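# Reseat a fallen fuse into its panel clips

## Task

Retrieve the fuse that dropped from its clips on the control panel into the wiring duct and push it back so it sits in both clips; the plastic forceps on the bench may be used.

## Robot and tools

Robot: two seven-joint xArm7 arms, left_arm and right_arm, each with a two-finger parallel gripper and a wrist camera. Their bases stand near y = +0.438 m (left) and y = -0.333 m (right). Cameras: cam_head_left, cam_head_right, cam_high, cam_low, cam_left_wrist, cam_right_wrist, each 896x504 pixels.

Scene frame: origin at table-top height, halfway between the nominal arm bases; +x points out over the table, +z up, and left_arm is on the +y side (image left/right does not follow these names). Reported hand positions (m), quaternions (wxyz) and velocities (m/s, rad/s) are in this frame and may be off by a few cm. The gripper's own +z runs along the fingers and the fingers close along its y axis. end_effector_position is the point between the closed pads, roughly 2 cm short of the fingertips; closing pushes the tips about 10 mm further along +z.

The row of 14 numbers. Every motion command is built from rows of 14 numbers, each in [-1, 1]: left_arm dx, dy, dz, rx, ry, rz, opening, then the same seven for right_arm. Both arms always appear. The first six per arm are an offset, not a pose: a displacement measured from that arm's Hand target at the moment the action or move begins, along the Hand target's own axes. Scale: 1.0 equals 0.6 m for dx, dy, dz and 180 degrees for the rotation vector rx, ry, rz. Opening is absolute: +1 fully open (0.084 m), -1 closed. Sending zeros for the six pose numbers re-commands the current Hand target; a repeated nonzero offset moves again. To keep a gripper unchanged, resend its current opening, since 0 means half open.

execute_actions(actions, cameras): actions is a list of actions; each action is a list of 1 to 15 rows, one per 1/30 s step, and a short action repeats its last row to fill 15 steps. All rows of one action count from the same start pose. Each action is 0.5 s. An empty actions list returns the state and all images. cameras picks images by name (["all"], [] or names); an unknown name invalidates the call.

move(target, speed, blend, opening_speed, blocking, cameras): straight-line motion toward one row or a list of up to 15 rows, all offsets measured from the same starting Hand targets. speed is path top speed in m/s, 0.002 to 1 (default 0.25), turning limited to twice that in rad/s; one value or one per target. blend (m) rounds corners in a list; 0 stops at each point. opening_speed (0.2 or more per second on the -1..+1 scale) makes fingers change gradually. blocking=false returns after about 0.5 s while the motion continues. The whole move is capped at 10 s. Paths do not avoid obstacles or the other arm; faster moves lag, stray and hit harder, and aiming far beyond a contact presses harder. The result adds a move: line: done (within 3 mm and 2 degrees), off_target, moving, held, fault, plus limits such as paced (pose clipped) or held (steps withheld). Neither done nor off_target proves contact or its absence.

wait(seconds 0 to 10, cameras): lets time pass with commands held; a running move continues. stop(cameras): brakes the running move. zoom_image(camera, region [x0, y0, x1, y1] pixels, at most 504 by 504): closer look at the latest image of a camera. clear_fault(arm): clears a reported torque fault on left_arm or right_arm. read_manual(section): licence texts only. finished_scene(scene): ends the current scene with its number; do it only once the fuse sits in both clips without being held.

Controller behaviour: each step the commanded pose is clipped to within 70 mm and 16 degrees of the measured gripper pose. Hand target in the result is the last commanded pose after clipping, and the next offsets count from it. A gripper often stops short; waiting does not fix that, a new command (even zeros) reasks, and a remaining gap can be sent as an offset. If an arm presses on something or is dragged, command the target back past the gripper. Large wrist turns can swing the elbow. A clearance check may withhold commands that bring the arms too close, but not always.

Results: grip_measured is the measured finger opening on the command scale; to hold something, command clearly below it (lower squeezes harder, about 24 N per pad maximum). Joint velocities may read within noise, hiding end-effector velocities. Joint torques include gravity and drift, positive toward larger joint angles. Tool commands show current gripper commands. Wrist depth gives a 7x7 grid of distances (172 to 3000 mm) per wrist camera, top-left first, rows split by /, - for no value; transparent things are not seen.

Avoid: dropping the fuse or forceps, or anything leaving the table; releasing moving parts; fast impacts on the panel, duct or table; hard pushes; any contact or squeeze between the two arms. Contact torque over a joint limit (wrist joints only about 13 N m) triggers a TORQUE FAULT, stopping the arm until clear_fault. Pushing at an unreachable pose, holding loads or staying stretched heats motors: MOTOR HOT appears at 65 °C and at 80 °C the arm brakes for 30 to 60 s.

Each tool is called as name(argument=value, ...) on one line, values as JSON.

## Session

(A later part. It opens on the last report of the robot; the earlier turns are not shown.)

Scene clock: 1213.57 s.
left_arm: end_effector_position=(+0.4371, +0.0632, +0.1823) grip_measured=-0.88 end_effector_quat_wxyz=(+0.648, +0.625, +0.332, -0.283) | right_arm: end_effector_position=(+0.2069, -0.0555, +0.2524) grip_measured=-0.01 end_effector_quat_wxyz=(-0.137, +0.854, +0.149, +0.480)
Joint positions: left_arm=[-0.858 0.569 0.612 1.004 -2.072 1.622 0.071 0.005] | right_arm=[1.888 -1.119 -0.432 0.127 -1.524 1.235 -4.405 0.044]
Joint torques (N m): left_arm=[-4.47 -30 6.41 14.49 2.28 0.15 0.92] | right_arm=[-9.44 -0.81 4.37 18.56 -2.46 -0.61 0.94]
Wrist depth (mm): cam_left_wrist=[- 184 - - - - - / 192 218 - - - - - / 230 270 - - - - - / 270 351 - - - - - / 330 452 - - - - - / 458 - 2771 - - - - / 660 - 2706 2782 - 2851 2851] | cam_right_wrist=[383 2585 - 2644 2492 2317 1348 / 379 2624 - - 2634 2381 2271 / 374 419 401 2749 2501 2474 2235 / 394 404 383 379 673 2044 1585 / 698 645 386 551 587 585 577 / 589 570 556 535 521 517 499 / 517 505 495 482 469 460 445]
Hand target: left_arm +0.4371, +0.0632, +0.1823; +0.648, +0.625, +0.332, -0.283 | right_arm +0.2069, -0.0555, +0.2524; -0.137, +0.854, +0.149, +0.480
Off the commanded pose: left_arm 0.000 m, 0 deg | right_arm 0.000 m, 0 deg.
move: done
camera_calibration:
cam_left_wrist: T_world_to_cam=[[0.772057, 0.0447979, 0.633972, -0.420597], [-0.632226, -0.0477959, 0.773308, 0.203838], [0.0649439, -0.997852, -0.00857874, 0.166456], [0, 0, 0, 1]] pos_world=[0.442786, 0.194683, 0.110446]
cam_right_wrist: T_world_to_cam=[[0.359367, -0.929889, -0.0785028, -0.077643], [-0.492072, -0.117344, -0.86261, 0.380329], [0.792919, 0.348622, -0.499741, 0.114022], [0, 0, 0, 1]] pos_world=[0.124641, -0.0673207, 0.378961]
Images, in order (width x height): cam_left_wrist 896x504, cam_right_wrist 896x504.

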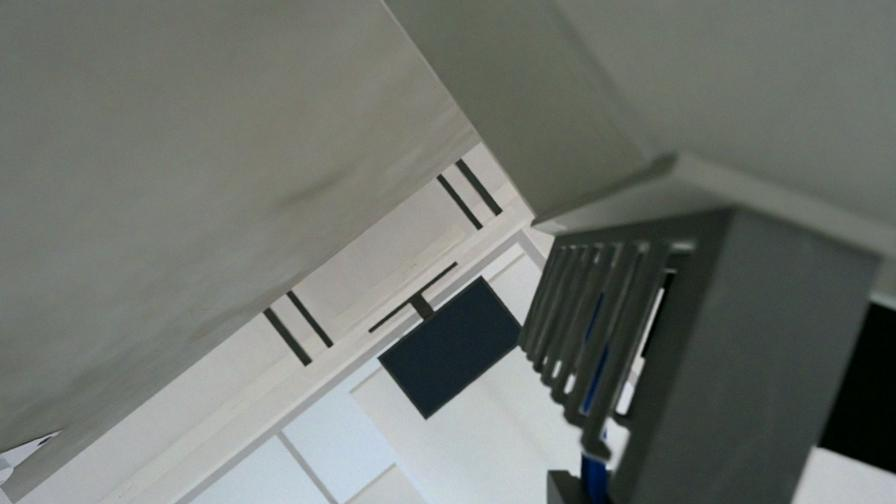

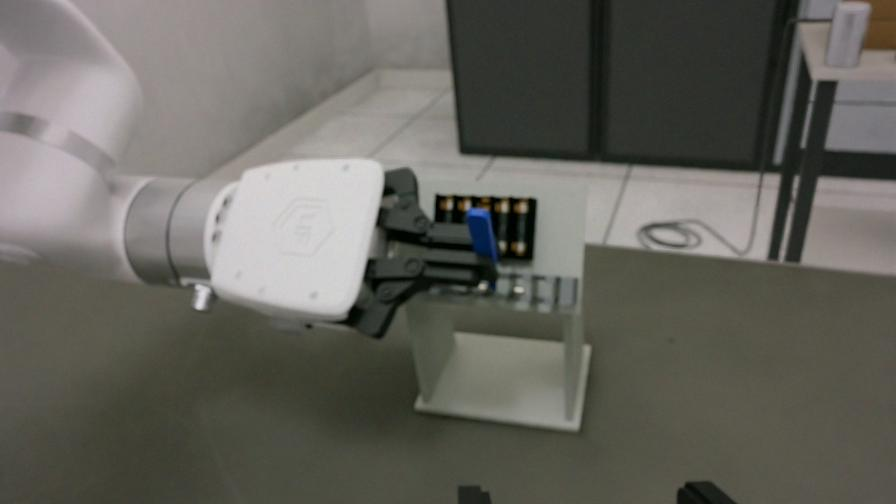

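move(target=[[-0.065,0.006,-0.002,0,0,0,-0.755,0,0,0,0,0,0,0],[0.0166,0.006,-0.002,0,0,0,-0.755,0,0,0,0,0,0,0]], speed=[0.1,0.05], cameras=["cam_right_wrist"])

zoom_image(camera="cam_right_wrist", region=[460, 260, 560, 324])

move(target=[0,0,0,0,0,0,-0.98,0,0,0,0,0,0,0], speed=0.03, opening_speed=0.4, cameras=["cam_left_wrist"])

zoom_image(camera="cam_left_wrist", region=[540, 250, 660, 350])

move(target=[-0.0188,-0.006,0,0,0,0,-0.98,0,0,0,0,0,0,0], speed=0.02, cameras=["cam_left_wrist","cam_right_wrist"])

zoom_image(camera="cam_right_wrist", region=[460, 260, 560, 324])

zoom_image(camera="cam_left_wrist", region=[520, 190, 700, 340])

Scene clock: 1257.13 s.
left_arm: end_effector_position=(+0.4460, +0.0651, +0.1768) grip_measured=-0.78 end_effector_quat_wxyz=(+0.648, +0.625, +0.332, -0.283) | right_arm: end_effector_position=(+0.2069, -0.0555, +0.2524) grip_measured=-0.01 end_effector_quat_wxyz=(-0.137, +0.854, +0.149, +0.480)
Joint positions: left_arm=[-0.84 0.604 0.609 1.037 -2.077 1.638 0.065 0.01] | right_arm=[1.888 -1.119 -0.432 0.127 -1.524 1.235 -4.405 0.044]
Joint torques (N m): left_arm=[5.95 -20.78 3.81 21.76 -5.03 2.34 0.3] | right_arm=[-9.67 -0.47 4.25 18.3 -2.52 -0.74 0.91]
Wrist depth (mm): cam_left_wrist=[- - - - - - - / 181 197 - - - - - / 216 253 - - - - - / 255 306 - - - - - / 309 425 - - - - - / 431 - - - - - - / 615 - - - - - -] | cam_right_wrist=[389 2585 - 2696 2501 2317 1358 / 387 2675 - - 2556 2431 2257 / 376 433 412 2782 2566 2405 2309 / 395 413 392 396 671 2087 1596 / 698 652 410 549 589 583 575 / 588 572 556 535 522 516 501 / 519 503 495 482 468 462 446]
Hand target: left_arm +0.4460, +0.0651, +0.1767; +0.648, +0.625, +0.332, -0.283 | right_arm +0.2069, -0.0555, +0.2524; -0.137, +0.854, +0.149, +0.480
Off the commanded pose: left_arm 0.000 m, 0 deg | right_arm 0.000 m, 0 deg.
move: done
camera_calibration:
cam_right_wrist: T_world_to_cam=[[0.359367, -0.929889, -0.0785028, -0.077643], [-0.492072, -0.117344, -0.86261, 0.380329], [0.792919, 0.348622, -0.499741, 0.114022], [0, 0, 0, 1]] pos_world=[0.124641, -0.0673207, 0.378961]
Images, in order (width x height): cam_right_wrist 896x504.

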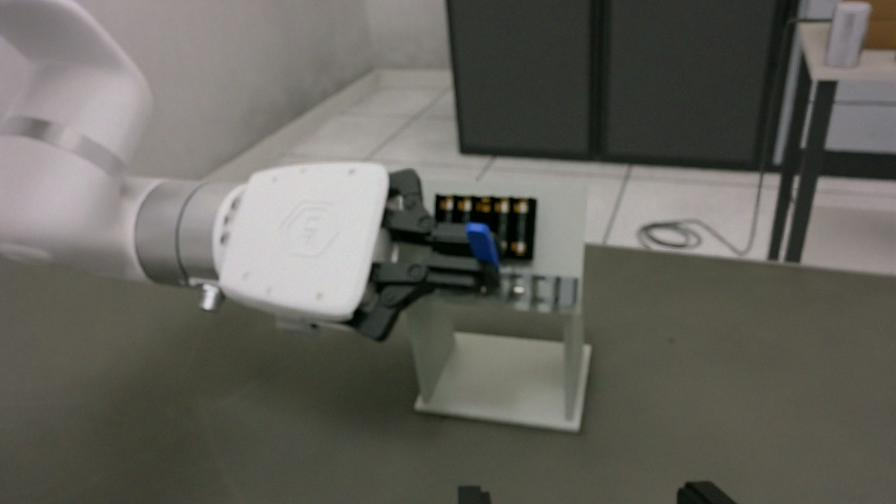

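Scaled by 5.040 from the camera's 896x504 image, which has a finer 1280x720 frame.

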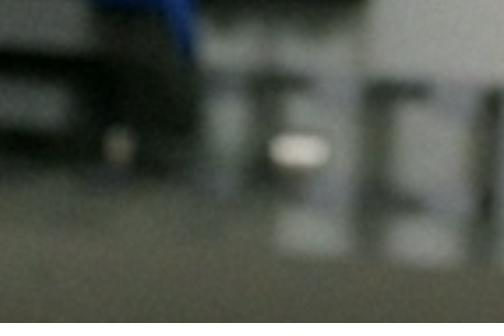

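Scene clock: 1257.90 s.
left_arm: end_effector_position=(+0.4460, +0.0651, +0.1767) grip_measured=-0.88 end_effector_quat_wxyz=(+0.648, +0.625, +0.332, -0.283) | right_arm: end_effector_position=(+0.2069, -0.0555, +0.2524) grip_measured=-0.01 end_effector_quat_wxyz=(-0.137, +0.854, +0.149, +0.480)
Joint positions: left_arm=[-0.84 0.604 0.609 1.037 -2.077 1.638 0.065 0.005] | right_arm=[1.888 -1.119 -0.432 0.127 -1.524 1.235 -4.405 0.044]
Joint torques (N m): left_arm=[3.07 -21.57 3.82 19.8 -3.31 1.94 0.23] | right_arm=[-9.6 -0.31 4.02 18.18 -2.52 -0.71 1.01]
Wrist depth (mm): cam_left_wrist=[- - - - - - - / 181 196 - - - - - / 216 252 - - - - - / 254 305 - - - - - / 310 424 - - - - - / 429 - - - - - - / 611 - 2738 - - - -] | cam_right_wrist=[389 2624 - 2634 2492 2340 1337 / 387 2644 - - 2604 2457 2235 / 378 432 414 2749 2528 2465 2325 / 394 413 392 399 669 2056 1619 / 699 652 408 550 590 586 577 / 588 572 554 535 523 517 499 / 519 502 494 482 471 460 447]
Hand target: left_arm +0.4460, +0.0651, +0.1767; +0.648, +0.625, +0.332, -0.283 | right_arm +0.2069, -0.0555, +0.2524; -0.137, +0.854, +0.149, +0.480
Off the commanded pose: left_arm 0.000 m, 0 deg | right_arm 0.000 m, 0 deg.
move: done
camera_calibration:
cam_left_wrist: T_world_to_cam=[[0.772057, 0.0447979, 0.633972, -0.424067], [-0.632226, -0.0477959, 0.773308, 0.213808], [0.0649439, -0.997852, -0.00857874, 0.167727], [0, 0, 0, 1]] pos_world=[0.451686, 0.196583, 0.104946]
Images, in order (width x height): cam_left_wrist 896x504.

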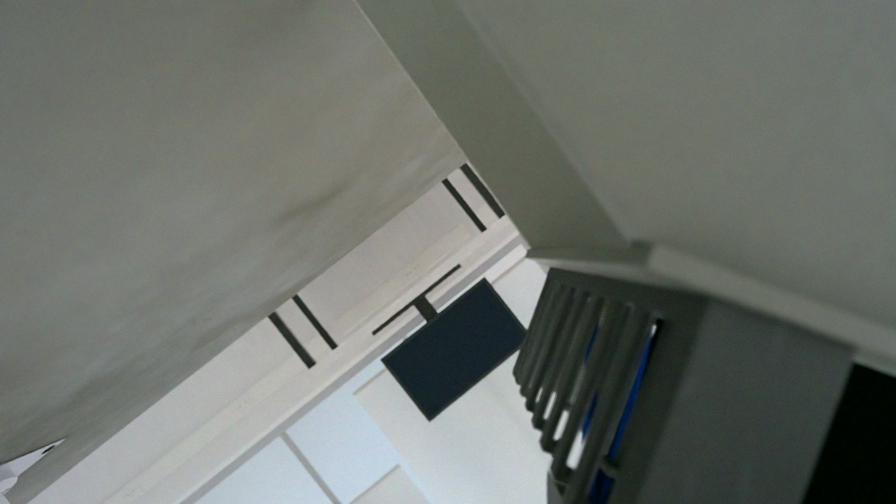

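Scaled by 4.200 from the camera's 896x504 image, which has a finer 1280x720 frame.

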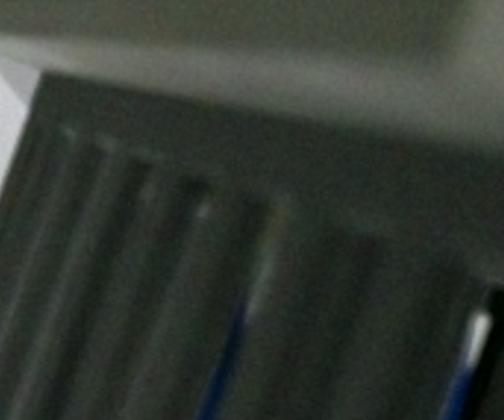

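Scene clock: 1258.80 s.
left_arm: end_effector_position=(+0.4362, +0.0643, +0.1833) grip_measured=-0.88 end_effector_quat_wxyz=(+0.648, +0.625, +0.332, -0.283) | right_arm: end_effector_position=(+0.2069, -0.0555, +0.2524) grip_measured=-0.01 end_effector_quat_wxyz=(-0.137, +0.854, +0.149, +0.480)
Joint positions: left_arm=[-0.859 0.564 0.615 0.999 -2.069 1.623 0.071 0.005] | right_arm=[1.888 -1.119 -0.432 0.127 -1.524 1.235 -4.405 0.044]
Joint torques (N m): left_arm=[-3.93 -28.54 6.47 12.71 3.01 0.01 0.75] | right_arm=[-9.34 -0.36 4.25 18.07 -2.43 -0.57 0.93]
Wrist depth (mm): cam_left_wrist=[- 185 - - - - - / 194 221 - - - - - / 232 272 - - - - - / 273 354 - - - - - / 333 457 - - - - - / 462 - 2727 - - - - / 664 - 2771 2771 - 2828 2828] | cam_right_wrist=[383 2644 - 2727 2465 2348 1345 / 379 2654 - - 2624 2414 2257 / 375 416 400 2738 2528 2448 2294 / 397 403 383 377 672 2044 1593 / 697 647 399 554 589 584 578 / 589 570 556 535 522 516 498 / 517 502 496 483 469 460 446]
Hand target: left_arm +0.4362, +0.0643, +0.1833; +0.648, +0.625, +0.332, -0.283 | right_arm +0.2069, -0.0555, +0.2524; -0.137, +0.854, +0.149, +0.480
Off the commanded pose: left_arm 0.000 m, 0 deg | right_arm 0.000 m, 0 deg.
move: done
camera_calibration:
cam_left_wrist: T_world_to_cam=[[0.772057, 0.0447979, 0.633972, -0.420653], [-0.632226, -0.0477959, 0.773308, 0.202475], [0.0649439, -0.997852, -0.00857874, 0.167721], [0, 0, 0, 1]] pos_world=[0.441886, 0.195883, 0.111546]
cam_right_wrist: T_world_to_cam=[[0.359367, -0.929889, -0.0785028, -0.077643], [-0.492072, -0.117344, -0.86261, 0.380329], [0.792919, 0.348622, -0.499741, 0.114022], [0, 0, 0, 1]] pos_world=[0.124641, -0.0673207, 0.378961]
Images, in order (width x height): cam_left_wrist 896x504, cam_right_wrist 896x504.

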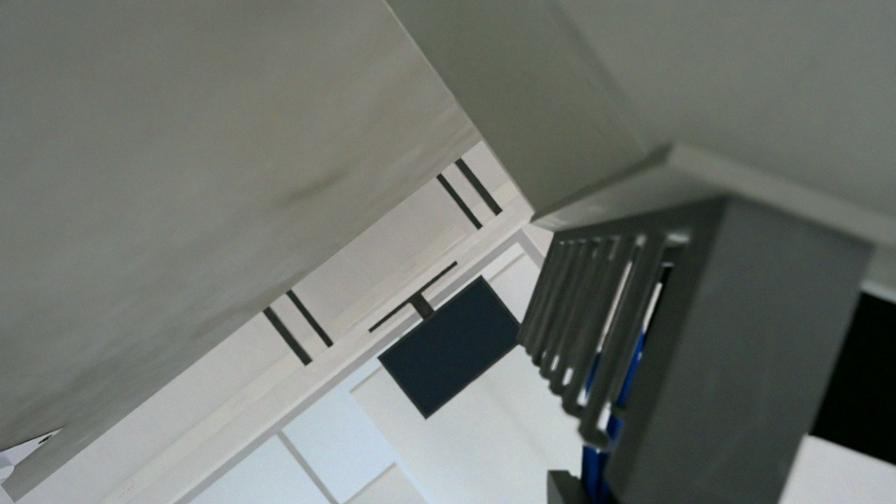

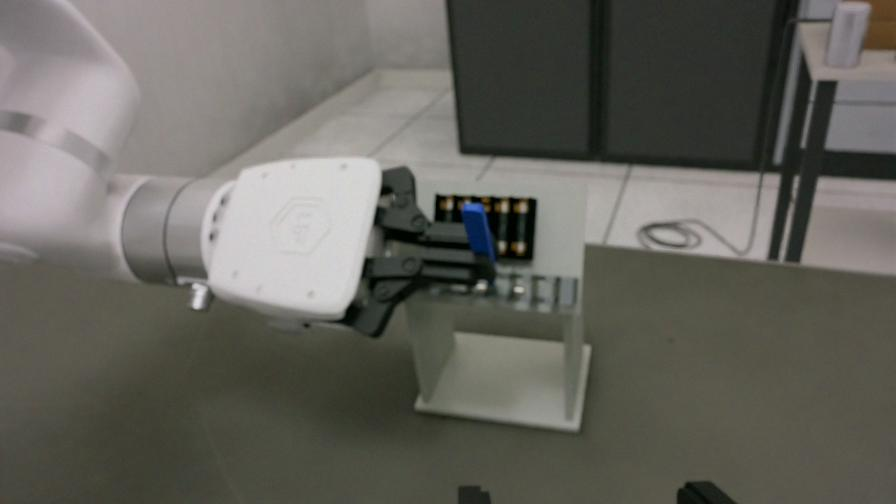

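Scaled by 5.040 from the camera's 896x504 image, which has a finer 1280x720 frame.

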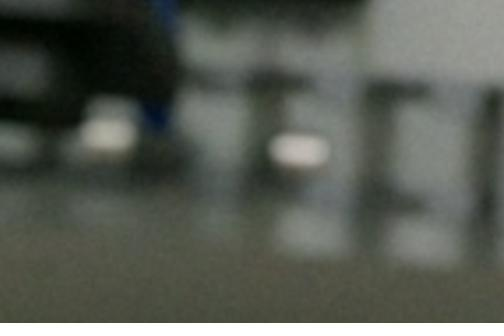

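Scaled by 2.800 from the camera's 896x504 image, which has a finer 1280x720 frame.

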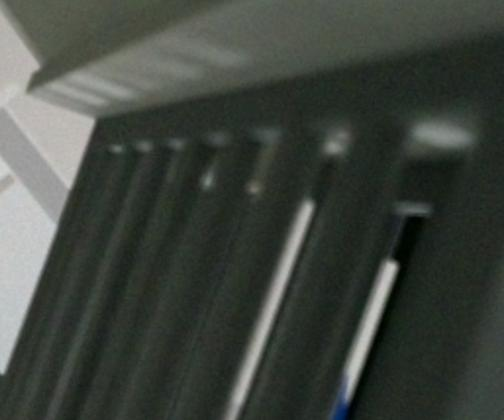

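move(target=[[-0.065,0,0,0,0,0,-0.98,0,0,0,0,0,0,0],[-0.065,0,0,0,0,0,-0.755,0,0,0,0,0,0,0]], speed=0.08, cameras=["cam_right_wrist","cam_left_wrist"])

zoom_image(camera="cam_right_wrist", region=[460, 260, 560, 324])

zoom_image(camera="cam_left_wrist", region=[520, 190, 700, 340])

Scene clock: 1297.53 s.
left_arm: end_effector_position=(+0.4120, +0.0624, +0.2139) grip_measured=-0.78 end_effector_quat_wxyz=(+0.648, +0.625, +0.332, -0.283) | right_arm: end_effector_position=(+0.2069, -0.0555, +0.2524) grip_measured=-0.01 end_effector_quat_wxyz=(-0.137, +0.854, +0.149, +0.480)
Joint positions: left_arm=[-0.917 0.419 0.638 0.906 -2.035 1.551 0.063 0.01] | right_arm=[1.888 -1.119 -0.432 0.127 -1.524 1.235 -4.405 0.044]
Joint torques (N m): left_arm=[-4.77 -27.07 5.38 15.99 2.25 0.12 -0.49] | right_arm=[-9.82 -0.43 4.07 18.37 -2.48 -0.69 0.94]
Wrist depth (mm): cam_left_wrist=[209 234 - - - - - / 235 265 - - - - - / 291 385 - - - - - / 342 518 2805 2771 2839 2911 2935 / 414 703 2749 2414 2851 2874 2923 / 632 2738 2749 2793 2805 2851 2839 / 2675 2749 2706 2771 2760 2839 2874] | cam_right_wrist=[368 2614 - 2634 2501 2309 1356 / 373 2664 - - 2624 2389 2264 / 368 369 356 2727 2510 2465 2279 / 389 354 341 344 671 2056 1593 / 682 655 612 551 588 585 580 / 587 569 557 536 523 516 500 / 517 504 496 481 468 461 446]
Hand target: left_arm +0.4120, +0.0624, +0.2139; +0.648, +0.625, +0.332, -0.283 | right_arm +0.2069, -0.0555, +0.2524; -0.137, +0.854, +0.149, +0.480
Off the commanded pose: left_arm 0.000 m, 0 deg | right_arm 0.000 m, 0 deg.
move: done
camera_calibration:
cam_left_wrist: T_world_to_cam=[[0.772057, 0.0447979, 0.633972, -0.42122], [-0.632226, -0.0477959, 0.773308, 0.163499], [0.0649439, -0.997852, -0.00857874, 0.167659], [0, 0, 0, 1]] pos_world=[0.417686, 0.193983, 0.142046]
cam_right_wrist: T_world_to_cam=[[0.359367, -0.929889, -0.0785028, -0.077643], [-0.492072, -0.117344, -0.86261, 0.380329], [0.792919, 0.348622, -0.499741, 0.114022], [0, 0, 0, 1]] pos_world=[0.124641, -0.0673207, 0.378961]
Images, in order (width x height): cam_left_wrist 896x504, cam_right_wrist 896x504.

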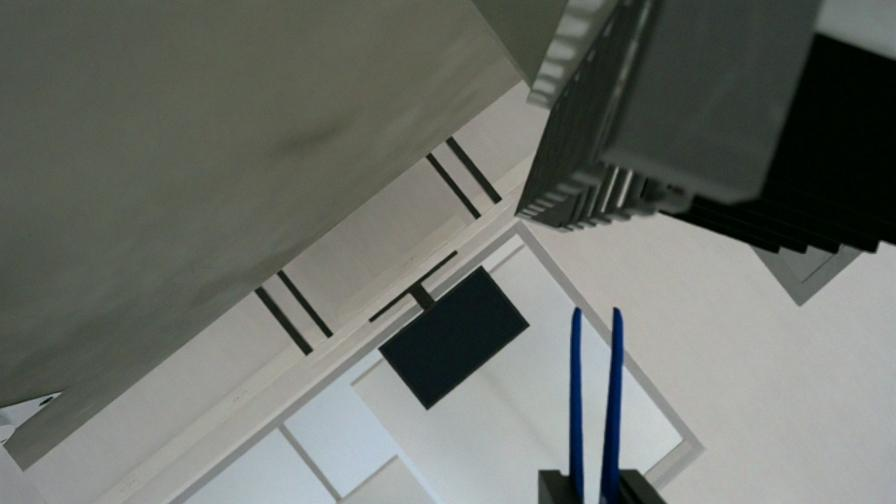

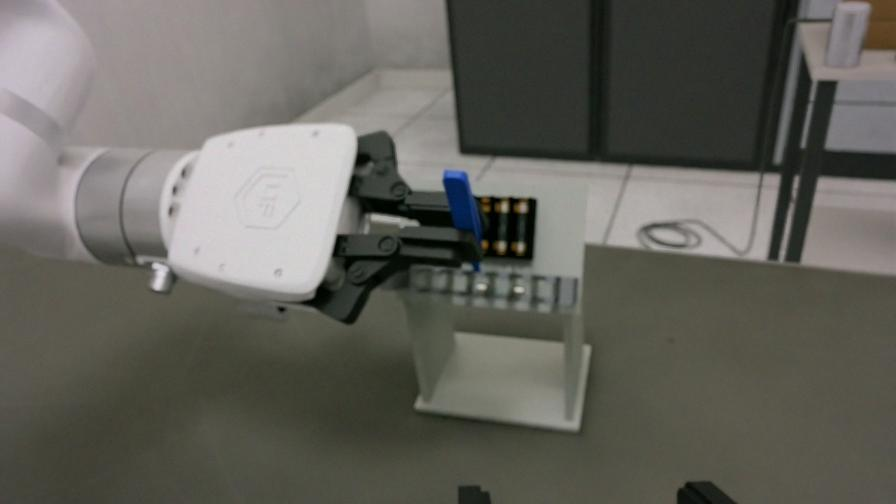

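Scaled by 5.040 from the camera's 896x504 image, which has a finer 1280x720 frame.

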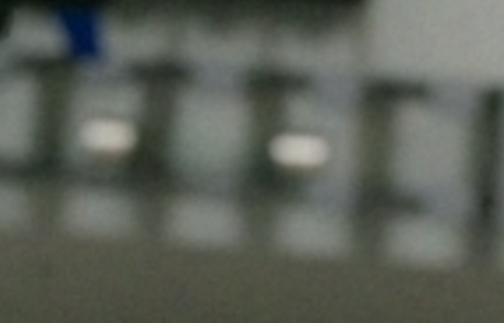

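Scaled by 2.800 from the camera's 896x504 image, which has a finer 1280x720 frame.

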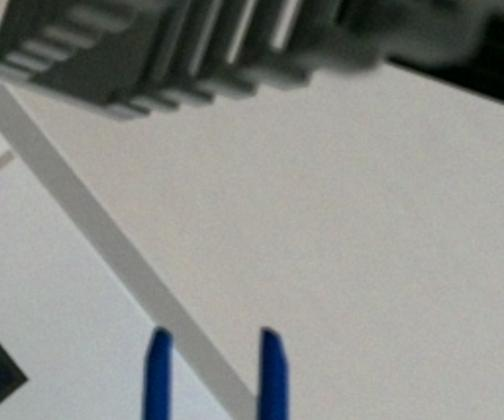

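move(target=[[0,0.0056,0,0,0,0,-0.755,0,0,0,0,0,0,0],[0.0828,0.0056,0,0,0,0,-0.755,0,0,0,0,0,0,0]], speed=0.06, cameras=["cam_right_wrist","cam_left_wrist"])

zoom_image(camera="cam_right_wrist", region=[460, 260, 560, 324])

zoom_image(camera="cam_left_wrist", region=[520, 190, 700, 340])

Scene clock: 1309.70 s.
left_arm: end_effector_position=(+0.4454, +0.0650, +0.1771) grip_measured=-0.78 end_effector_quat_wxyz=(+0.648, +0.625, +0.332, -0.283) | right_arm: end_effector_position=(+0.2069, -0.0555, +0.2524) grip_measured=-0.01 end_effector_quat_wxyz=(-0.137, +0.854, +0.149, +0.480)
Joint positions: left_arm=[-0.842 0.602 0.61 1.034 -2.077 1.637 0.065 0.01] | right_arm=[1.888 -1.119 -0.432 0.127 -1.524 1.235 -4.405 0.044]
Joint torques (N m): left_arm=[5.17 -21.51 3.15 21.9 -5.06 3.3 0.33] | right_arm=[-9.85 -0.19 4.01 18.28 -2.55 -0.55 0.93]
Wrist depth (mm): cam_left_wrist=[- - - - - - - / 181 197 - - - - - / 217 253 - - - - - / 255 307 - - - - - / 311 426 - - - - - / 432 - - - - - - / 616 - - - - - -] | cam_right_wrist=[389 2644 - 2675 2474 2279 1343 / 386 2585 - - 2624 2405 2264 / 377 432 412 2685 2457 2448 2279 / 394 414 391 393 673 2062 1589 / 697 652 408 548 590 584 577 / 590 573 556 536 521 516 500 / 514 505 492 482 469 462 447]
Hand target: left_arm +0.4454, +0.0650, +0.1770; +0.648, +0.625, +0.332, -0.283 | right_arm +0.2069, -0.0555, +0.2524; -0.137, +0.854, +0.149, +0.480
Off the commanded pose: left_arm 0.000 m, 0 deg | right_arm 0.000 m, 0 deg.
move: done
camera_calibration:
cam_left_wrist: T_world_to_cam=[[0.772061, 0.0447845, 0.633969, -0.423792], [-0.632232, -0.0476555, 0.773312, 0.213172], [0.0648445, -0.997859, -0.00847874, 0.167804], [0, 0, 0, 1]] pos_world=[0.451086, 0.196583, 0.105246]
cam_right_wrist: T_world_to_cam=[[0.359367, -0.929889, -0.0785028, -0.077643], [-0.492072, -0.117344, -0.86261, 0.380329], [0.792919, 0.348622, -0.499741, 0.114022], [0, 0, 0, 1]] pos_world=[0.124641, -0.0673207, 0.378961]
Images, in order (width x height): cam_left_wrist 896x504, cam_right_wrist 896x504.

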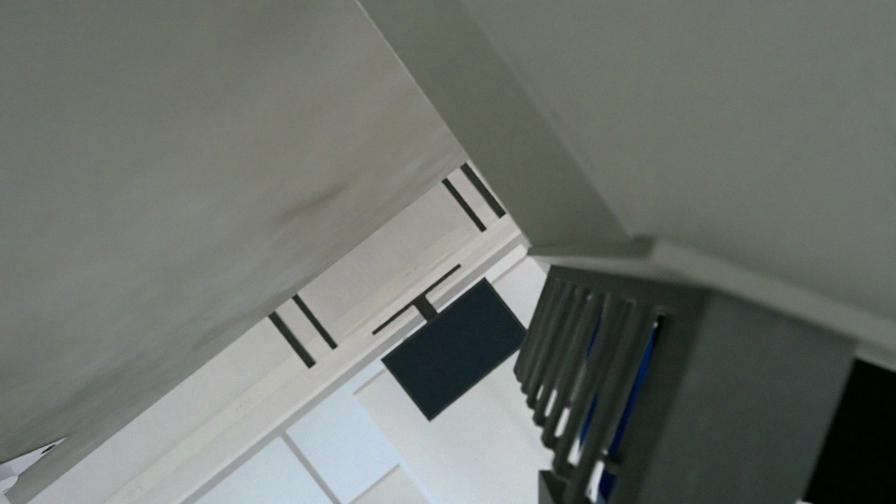

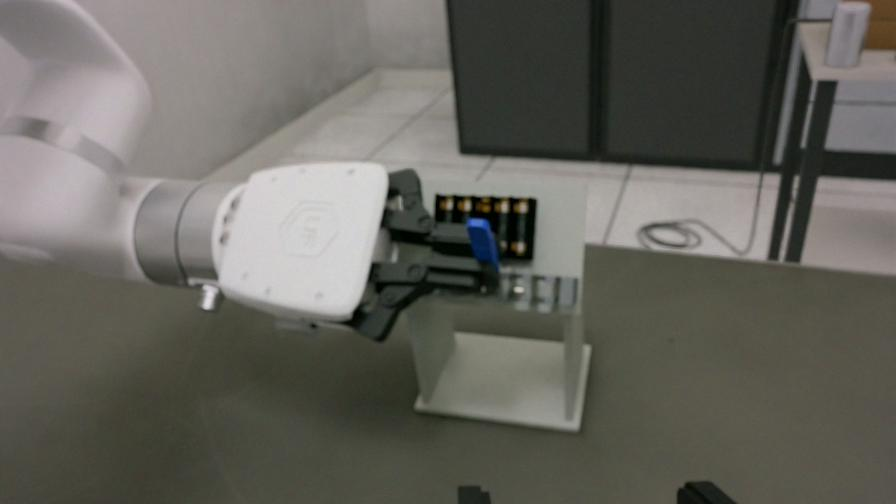

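Scaled by 5.040 from the camera's 896x504 image, which has a finer 1280x720 frame.

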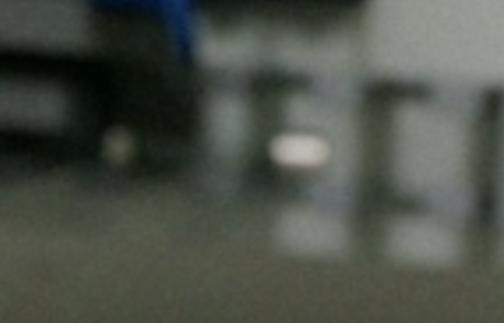

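Scaled by 2.800 from the camera's 896x504 image, which has a finer 1280x720 frame.

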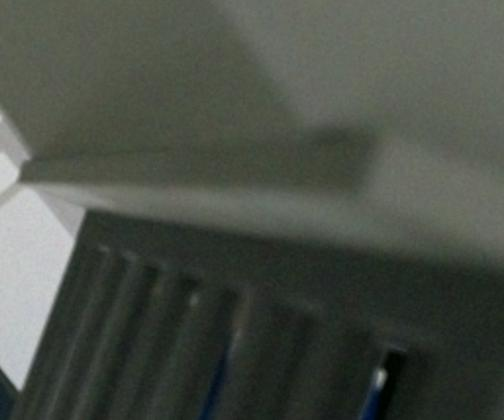

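move(target=[0,0,0.004,0,0,0,-0.755,0,0,0,0,0,0,0], speed=0.03, cameras=["cam_right_wrist","cam_left_wrist"])

zoom_image(camera="cam_right_wrist", region=[460, 260, 560, 324])

zoom_image(camera="cam_left_wrist", region=[600, 260, 700, 360])

move(target=[0,0,0,0,0,0,-0.98,0,0,0,0,0,0,0], opening_speed=0.3, cameras=["cam_right_wrist","cam_left_wrist"])

zoom_image(camera="cam_right_wrist", region=[460, 260, 560, 324])

zoom_image(camera="cam_left_wrist", region=[600, 260, 700, 360])

Scene clock: 1326.17 s.
left_arm: end_effector_position=(+0.4456, +0.0627, +0.1770) grip_measured=-0.78 end_effector_quat_wxyz=(+0.648, +0.625, +0.332, -0.283) | right_arm: end_effector_position=(+0.2069, -0.0555, +0.2524) grip_measured=-0.01 end_effector_quat_wxyz=(-0.137, +0.854, +0.149, +0.480)
Joint positions: left_arm=[-0.844 0.603 0.608 1.038 -2.081 1.633 0.064 0.01] | right_arm=[1.888 -1.119 -0.432 0.127 -1.524 1.235 -4.405 0.044]
Joint torques (N m): left_arm=[-4.87 -22.88 3.17 23.16 -5.18 0 -0.56] | right_arm=[-9.99 -0.13 4.16 18.16 -2.44 -0.51 0.9]
Wrist depth (mm): cam_left_wrist=[- - - - - - - / 181 197 - - - - - / 217 253 - - - - - / 254 305 - - - - - / 309 424 - - - - - / 429 - - - - - - / 609 - 2782 - - - -] | cam_right_wrist=[389 2595 - 2614 2439 2286 1348 / 385 2664 - - 2595 2483 2264 / 375 432 413 2749 2519 2483 2309 / 391 413 391 390 673 2056 1615 / 696 649 405 555 586 587 579 / 588 571 557 537 522 519 500 / 516 503 496 483 470 461 445]
Hand target: left_arm +0.4456, +0.0626, +0.1770; +0.648, +0.625, +0.332, -0.283 | right_arm +0.2069, -0.0555, +0.2524; -0.137, +0.854, +0.149, +0.480
Off the commanded pose: left_arm 0.000 m, 0 deg | right_arm 0.000 m, 0 deg.
move: done
camera_calibration:
cam_left_wrist: T_world_to_cam=[[0.772057, 0.0447979, 0.633972, -0.42384], [-0.632226, -0.0477959, 0.773308, 0.213209], [0.0649439, -0.997852, -0.00857874, 0.16536], [0, 0, 0, 1]] pos_world=[0.451286, 0.194183, 0.105246]
cam_right_wrist: T_world_to_cam=[[0.359367, -0.929889, -0.0785028, -0.077643], [-0.492072, -0.117344, -0.86261, 0.380329], [0.792919, 0.348622, -0.499741, 0.114022], [0, 0, 0, 1]] pos_world=[0.124641, -0.0673207, 0.378961]
Images, in order (width x height): cam_left_wrist 896x504, cam_right_wrist 896x504.

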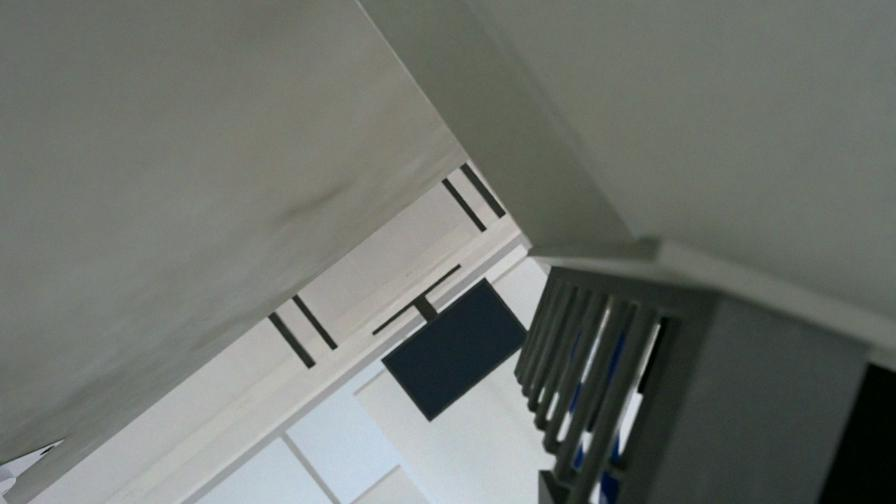

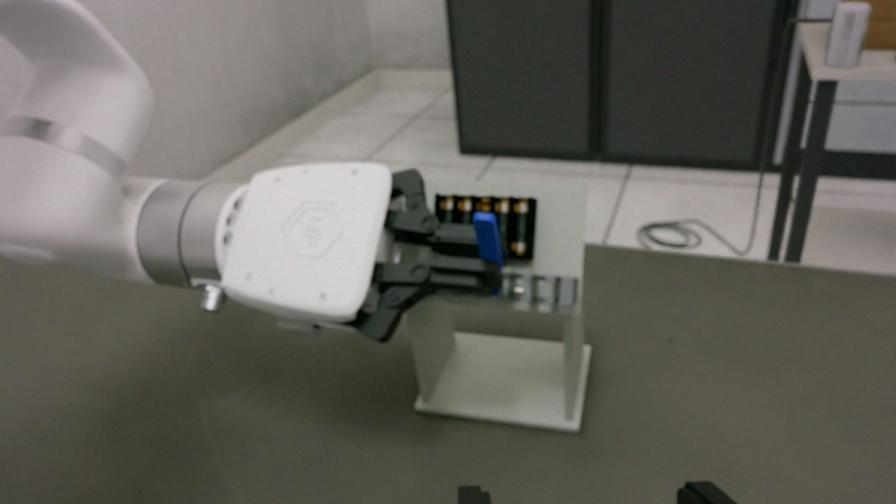

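Scaled by 5.040 from the camera's 896x504 image, which has a finer 1280x720 frame.

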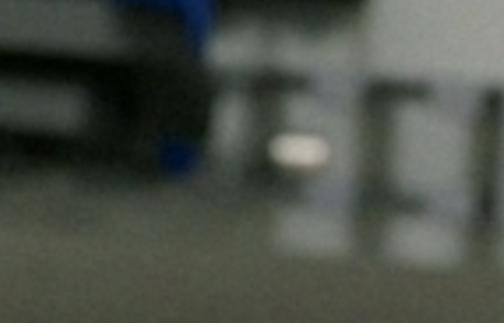

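Scaled by 5.040 from the camera's 896x504 image, which has a finer 1280x720 frame.

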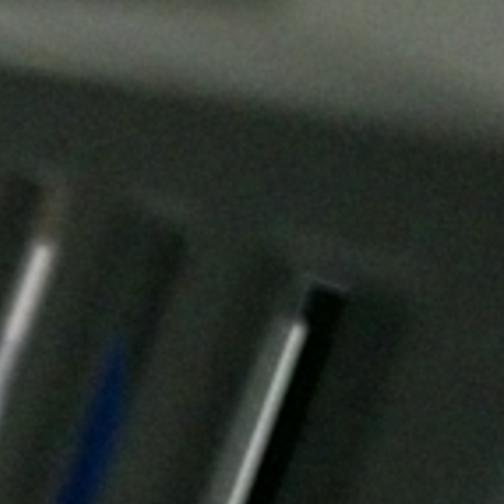

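Scene clock: 1327.13 s.
left_arm: end_effector_position=(+0.4456, +0.0626, +0.1770) grip_measured=-0.88 end_effector_quat_wxyz=(+0.648, +0.625, +0.332, -0.283) | right_arm: end_effector_position=(+0.2069, -0.0555, +0.2524) grip_measured=-0.01 end_effector_quat_wxyz=(-0.137, +0.854, +0.149, +0.480)
Joint positions: left_arm=[-0.844 0.604 0.608 1.038 -2.081 1.633 0.064 0.005] | right_arm=[1.888 -1.119 -0.432 0.127 -1.524 1.235 -4.405 0.044]
Joint torques (N m): left_arm=[-3.5 -24.21 3.67 22.94 -5.57 0.47 -0.51] | right_arm=[-9.89 -0.21 4.34 18.3 -2.47 -0.67 0.89]
Wrist depth (mm): cam_left_wrist=[- - - - - - - / 181 197 - - - - - / 216 253 - - - - - / 254 305 - - - - - / 309 424 - - - - - / 430 - - - - - - / 611 - 2727 - - - -] | cam_right_wrist=[388 2644 - 2675 2457 2325 1340 / 385 2585 - - 2585 2448 2271 / 375 432 413 2749 2528 2448 2294 / 391 414 391 391 674 2056 1593 / 700 649 404 551 590 583 576 / 585 574 556 534 522 517 499 / 517 504 494 481 470 461 446]
Hand target: left_arm +0.4456, +0.0626, +0.1770; +0.648, +0.625, +0.332, -0.283 | right_arm +0.2069, -0.0555, +0.2524; -0.137, +0.854, +0.149, +0.480
Off the commanded pose: left_arm 0.000 m, 0 deg | right_arm 0.000 m, 0 deg.
move: done
camera_calibration:
cam_left_wrist: T_world_to_cam=[[0.772057, 0.0447979, 0.633972, -0.42384], [-0.632226, -0.0477959, 0.773308, 0.213209], [0.0649439, -0.997852, -0.00857874, 0.16536], [0, 0, 0, 1]] pos_world=[0.451286, 0.194183, 0.105246]
cam_right_wrist: T_world_to_cam=[[0.359367, -0.929889, -0.0785028, -0.077643], [-0.492072, -0.117344, -0.86261, 0.380329], [0.792919, 0.348622, -0.499741, 0.114022], [0, 0, 0, 1]] pos_world=[0.124641, -0.0673207, 0.378961]
Images, in order (width x height): cam_left_wrist 896x504, cam_right_wrist 896x504.

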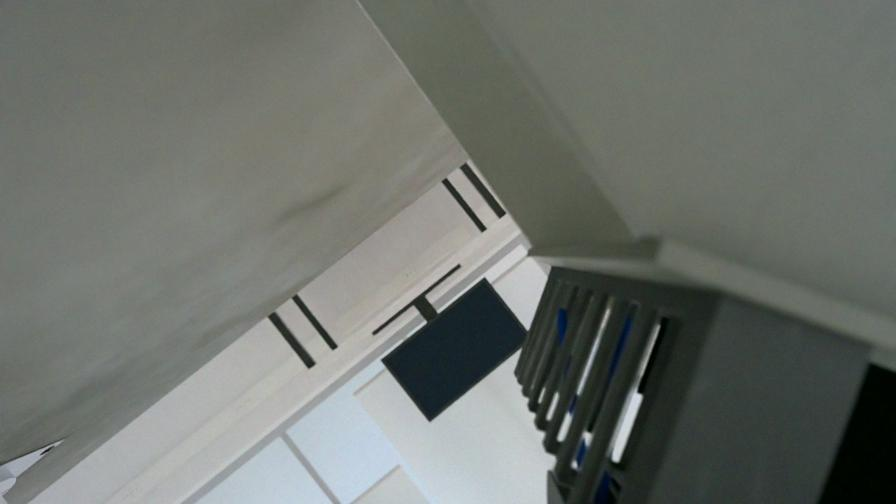

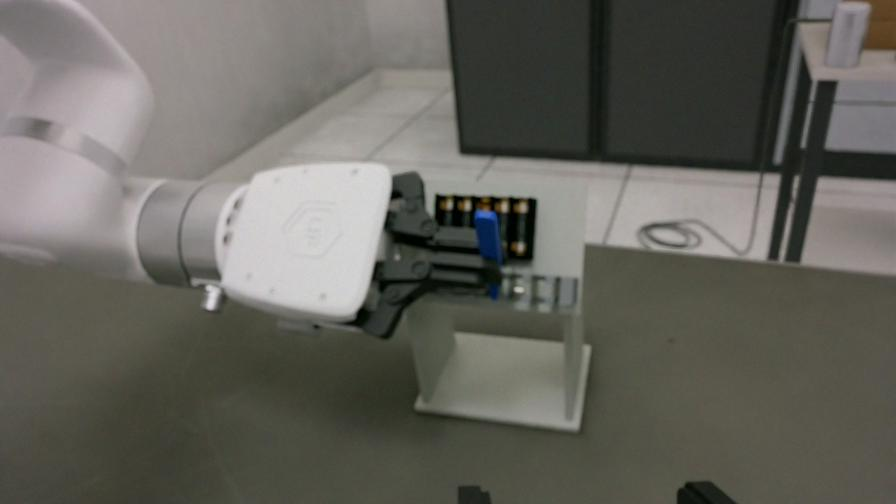

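Scaled by 5.040 from the camera's 896x504 image, which has a finer 1280x720 frame.

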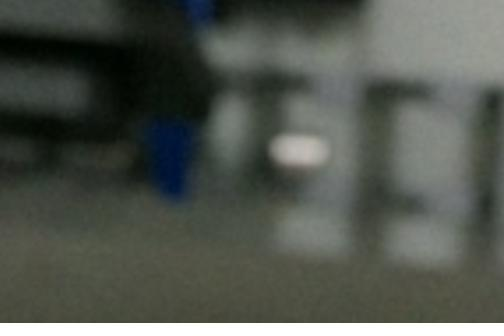

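Scaled by 5.040 from the camera's 896x504 image, which has a finer 1280x720 frame.

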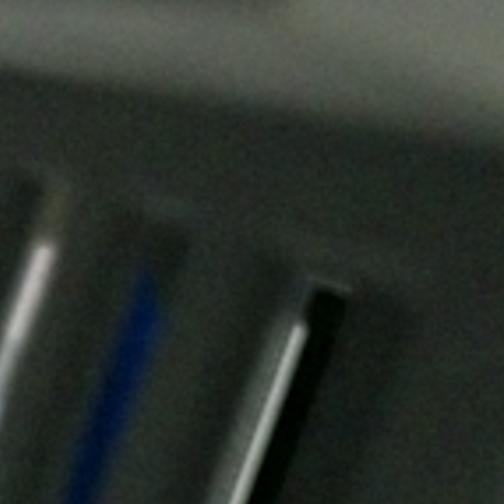

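move(target=[[0,0,0,0,0,0,-0.755,0,0,0,0,0,0,0],[-0.05,0,0,0,0,0,-0.755,0,0,0,0,0,0,0],[-0.05,0,0.006,0,0,0,-0.755,0,0,0,0,0,0,0],[0,0,0.006,0,0,0,-0.755,0,0,0,0,0,0,0]], speed=0.06, cameras=["cam_right_wrist","cam_left_wrist"])

zoom_image(camera="cam_right_wrist", region=[460, 260, 560, 324])

zoom_image(camera="cam_left_wrist", region=[600, 260, 700, 360])

move(target=[0,0,0,0,0,0,-0.98,0,0,0,0,0,0,0], opening_speed=0.3, cameras=["cam_right_wrist","cam_left_wrist"])

zoom_image(camera="cam_right_wrist", region=[460, 260, 560, 324])

zoom_image(camera="cam_left_wrist", region=[600, 260, 700, 360])

Scene clock: 1354.93 s.
left_arm: end_effector_position=(+0.4459, +0.0590, +0.1771) grip_measured=-0.78 end_effector_quat_wxyz=(+0.648, +0.625, +0.332, -0.283) | right_arm: end_effector_position=(+0.2069, -0.0555, +0.2524) grip_measured=-0.01 end_effector_quat_wxyz=(-0.137, +0.854, +0.149, +0.480)
Joint positions: left_arm=[-0.849 0.606 0.605 1.043 -2.087 1.628 0.062 0.01] | right_arm=[1.888 -1.119 -0.432 0.127 -1.524 1.235 -4.405 0.044]
Joint torques (N m): left_arm=[3.96 -22.89 3.04 23.11 -4.84 3.84 0.29] | right_arm=[-9.94 -0.41 4.18 18.45 -2.64 -0.49 0.78]
Wrist depth (mm): cam_left_wrist=[- - - - - - - / 181 - - - - - - / 216 240 - - - - - / 254 - - - - - - / 308 - - - - - - / 427 - - - - - - / 603 - - - - - -] | cam_right_wrist=[387 2614 - 2685 2483 2333 1345 / 383 2696 - - 2624 2431 2242 / 373 432 414 463 2538 2483 2271 / 386 413 392 387 668 2032 1604 / 699 650 398 549 589 584 580 / 586 569 555 533 522 516 499 / 516 503 494 483 469 461 446]
Hand target: left_arm +0.4459, +0.0590, +0.1770; +0.648, +0.625, +0.332, -0.283 | right_arm +0.2069, -0.0555, +0.2524; -0.137, +0.854, +0.149, +0.480
Off the commanded pose: left_arm 0.000 m, 0 deg | right_arm 0.000 m, 0 deg.
move: done
camera_calibration:
cam_left_wrist: T_world_to_cam=[[0.772057, 0.0447979, 0.633972, -0.423911], [-0.632226, -0.0477959, 0.773308, 0.213226], [0.0649439, -0.997852, -0.00857874, 0.161749], [0, 0, 0, 1]] pos_world=[0.451586, 0.190583, 0.105246]
cam_right_wrist: T_world_to_cam=[[0.359367, -0.929889, -0.0785028, -0.077643], [-0.492072, -0.117344, -0.86261, 0.380329], [0.792919, 0.348622, -0.499741, 0.114022], [0, 0, 0, 1]] pos_world=[0.124641, -0.0673207, 0.378961]
Images, in order (width x height): cam_left_wrist 896x504, cam_right_wrist 896x504.

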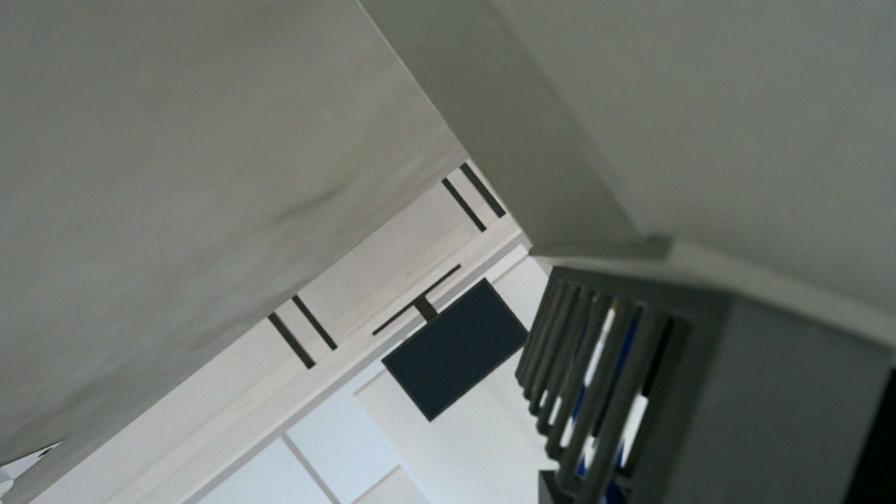

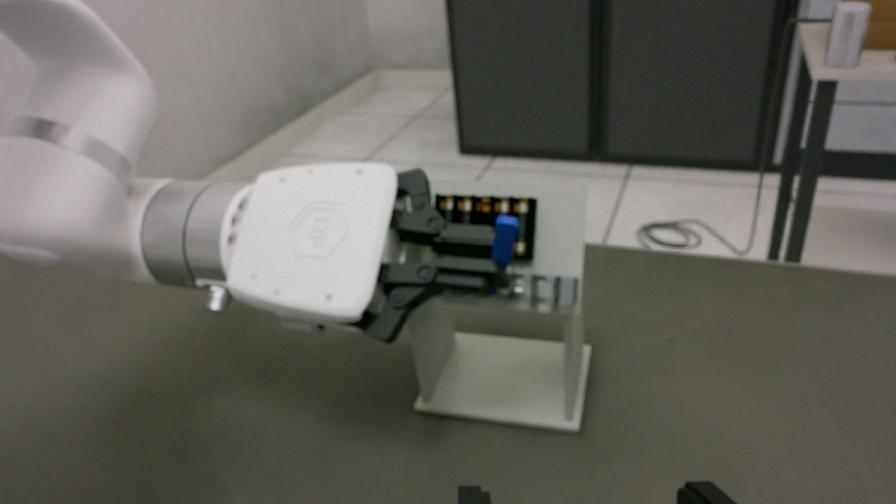

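Scaled by 5.040 from the camera's 896x504 image, which has a finer 1280x720 frame.

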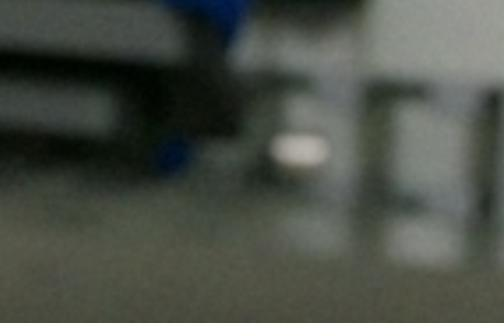

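Scaled by 5.040 from the camera's 896x504 image, which has a finer 1280x720 frame.

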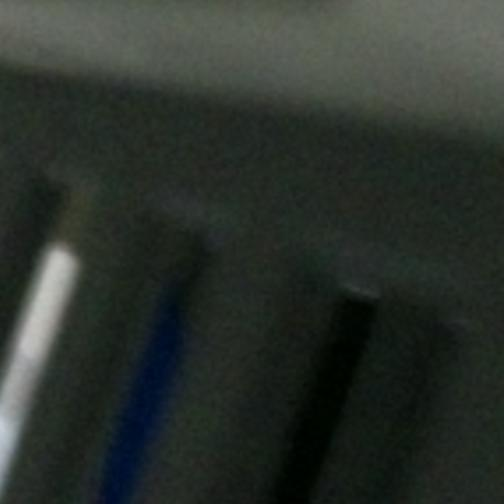

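Scene clock: 1355.90 s.
left_arm: end_effector_position=(+0.4458, +0.0590, +0.1770) grip_measured=-0.88 end_effector_quat_wxyz=(+0.648, +0.625, +0.332, -0.283) | right_arm: end_effector_position=(+0.2069, -0.0555, +0.2524) grip_measured=-0.01 end_effector_quat_wxyz=(-0.137, +0.854, +0.149, +0.480)
Joint positions: left_arm=[-0.849 0.606 0.605 1.043 -2.087 1.628 0.062 0.005] | right_arm=[1.888 -1.119 -0.432 0.127 -1.524 1.235 -4.405 0.044]
Joint torques (N m): left_arm=[6.17 -38.09 12.84 36.5 -4.32 0.69 0.23] | right_arm=[-9.78 -0.1 4.41 18.37 -2.51 -0.51 0.87]
Wrist depth (mm): cam_left_wrist=[- - - - - - - / 180 - - - - - - / 214 238 - - - - - / 253 - - - - - - / 306 419 - - - - - / 424 - - - - - - / 601 - - - - - -] | cam_right_wrist=[387 2614 - 2675 2483 2309 1345 / 383 2675 - - 2547 2405 2279 / 371 433 414 2706 2556 2448 2279 / 386 412 393 391 672 2050 1596 / 696 643 600 548 588 586 577 / 587 572 556 537 521 517 498 / 516 505 495 483 469 461 447]
Hand target: left_arm +0.4459, +0.0590, +0.1770; +0.648, +0.625, +0.332, -0.283 | right_arm +0.2069, -0.0555, +0.2524; -0.137, +0.854, +0.149, +0.480
Off the commanded pose: left_arm 0.000 m, 0 deg | right_arm 0.000 m, 0 deg.
move: done
camera_calibration:
cam_left_wrist: T_world_to_cam=[[0.772154, 0.044729, 0.633859, -0.423866], [-0.632118, -0.0477249, 0.773401, 0.213232], [0.0648443, -0.997859, -0.00857697, 0.161794], [0, 0, 0, 1]] pos_world=[0.451586, 0.190583, 0.105146]
cam_right_wrist: T_world_to_cam=[[0.359367, -0.929889, -0.0785028, -0.077643], [-0.492072, -0.117344, -0.86261, 0.380329], [0.792919, 0.348622, -0.499741, 0.114022], [0, 0, 0, 1]] pos_world=[0.124641, -0.0673207, 0.378961]
Images, in order (width x height): cam_left_wrist 896x504, cam_right_wrist 896x504.

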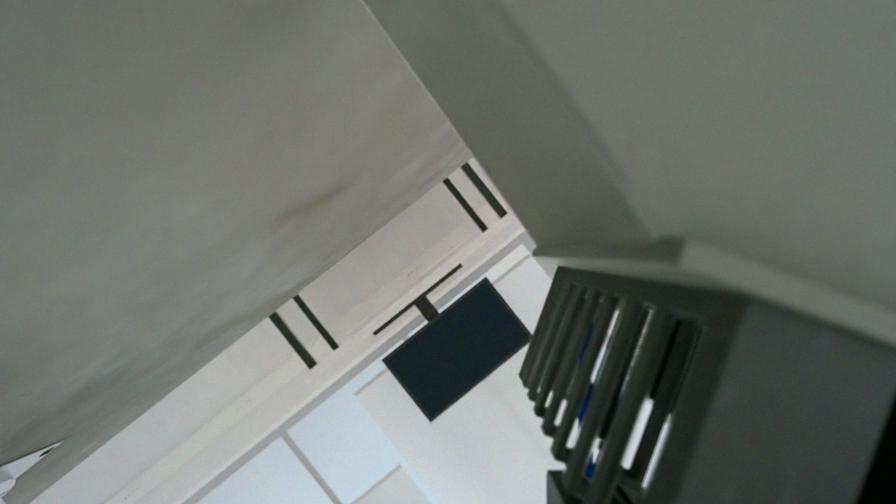

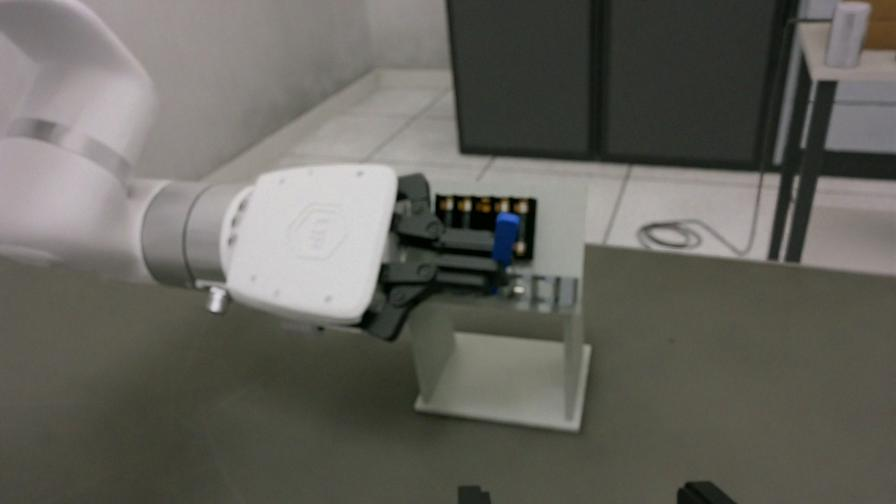

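Scaled by 5.040 from the camera's 896x504 image, which has a finer 1280x720 frame.

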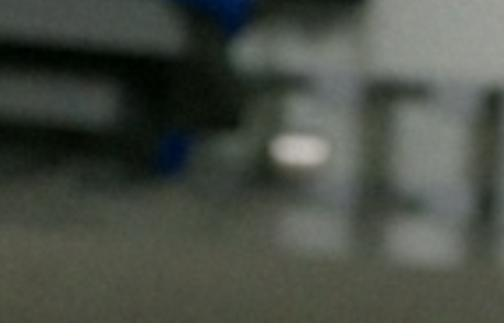

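Scaled by 5.040 from the camera's 896x504 image, which has a finer 1280x720 frame.

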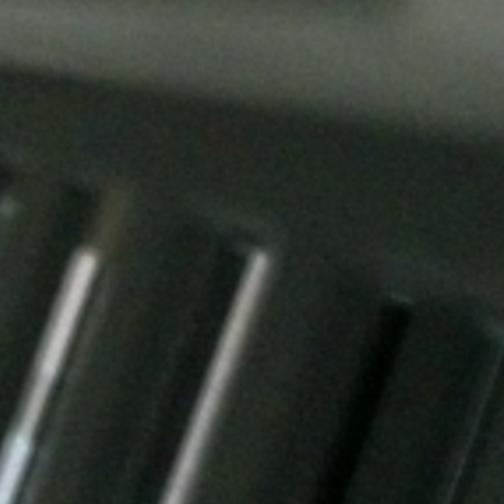

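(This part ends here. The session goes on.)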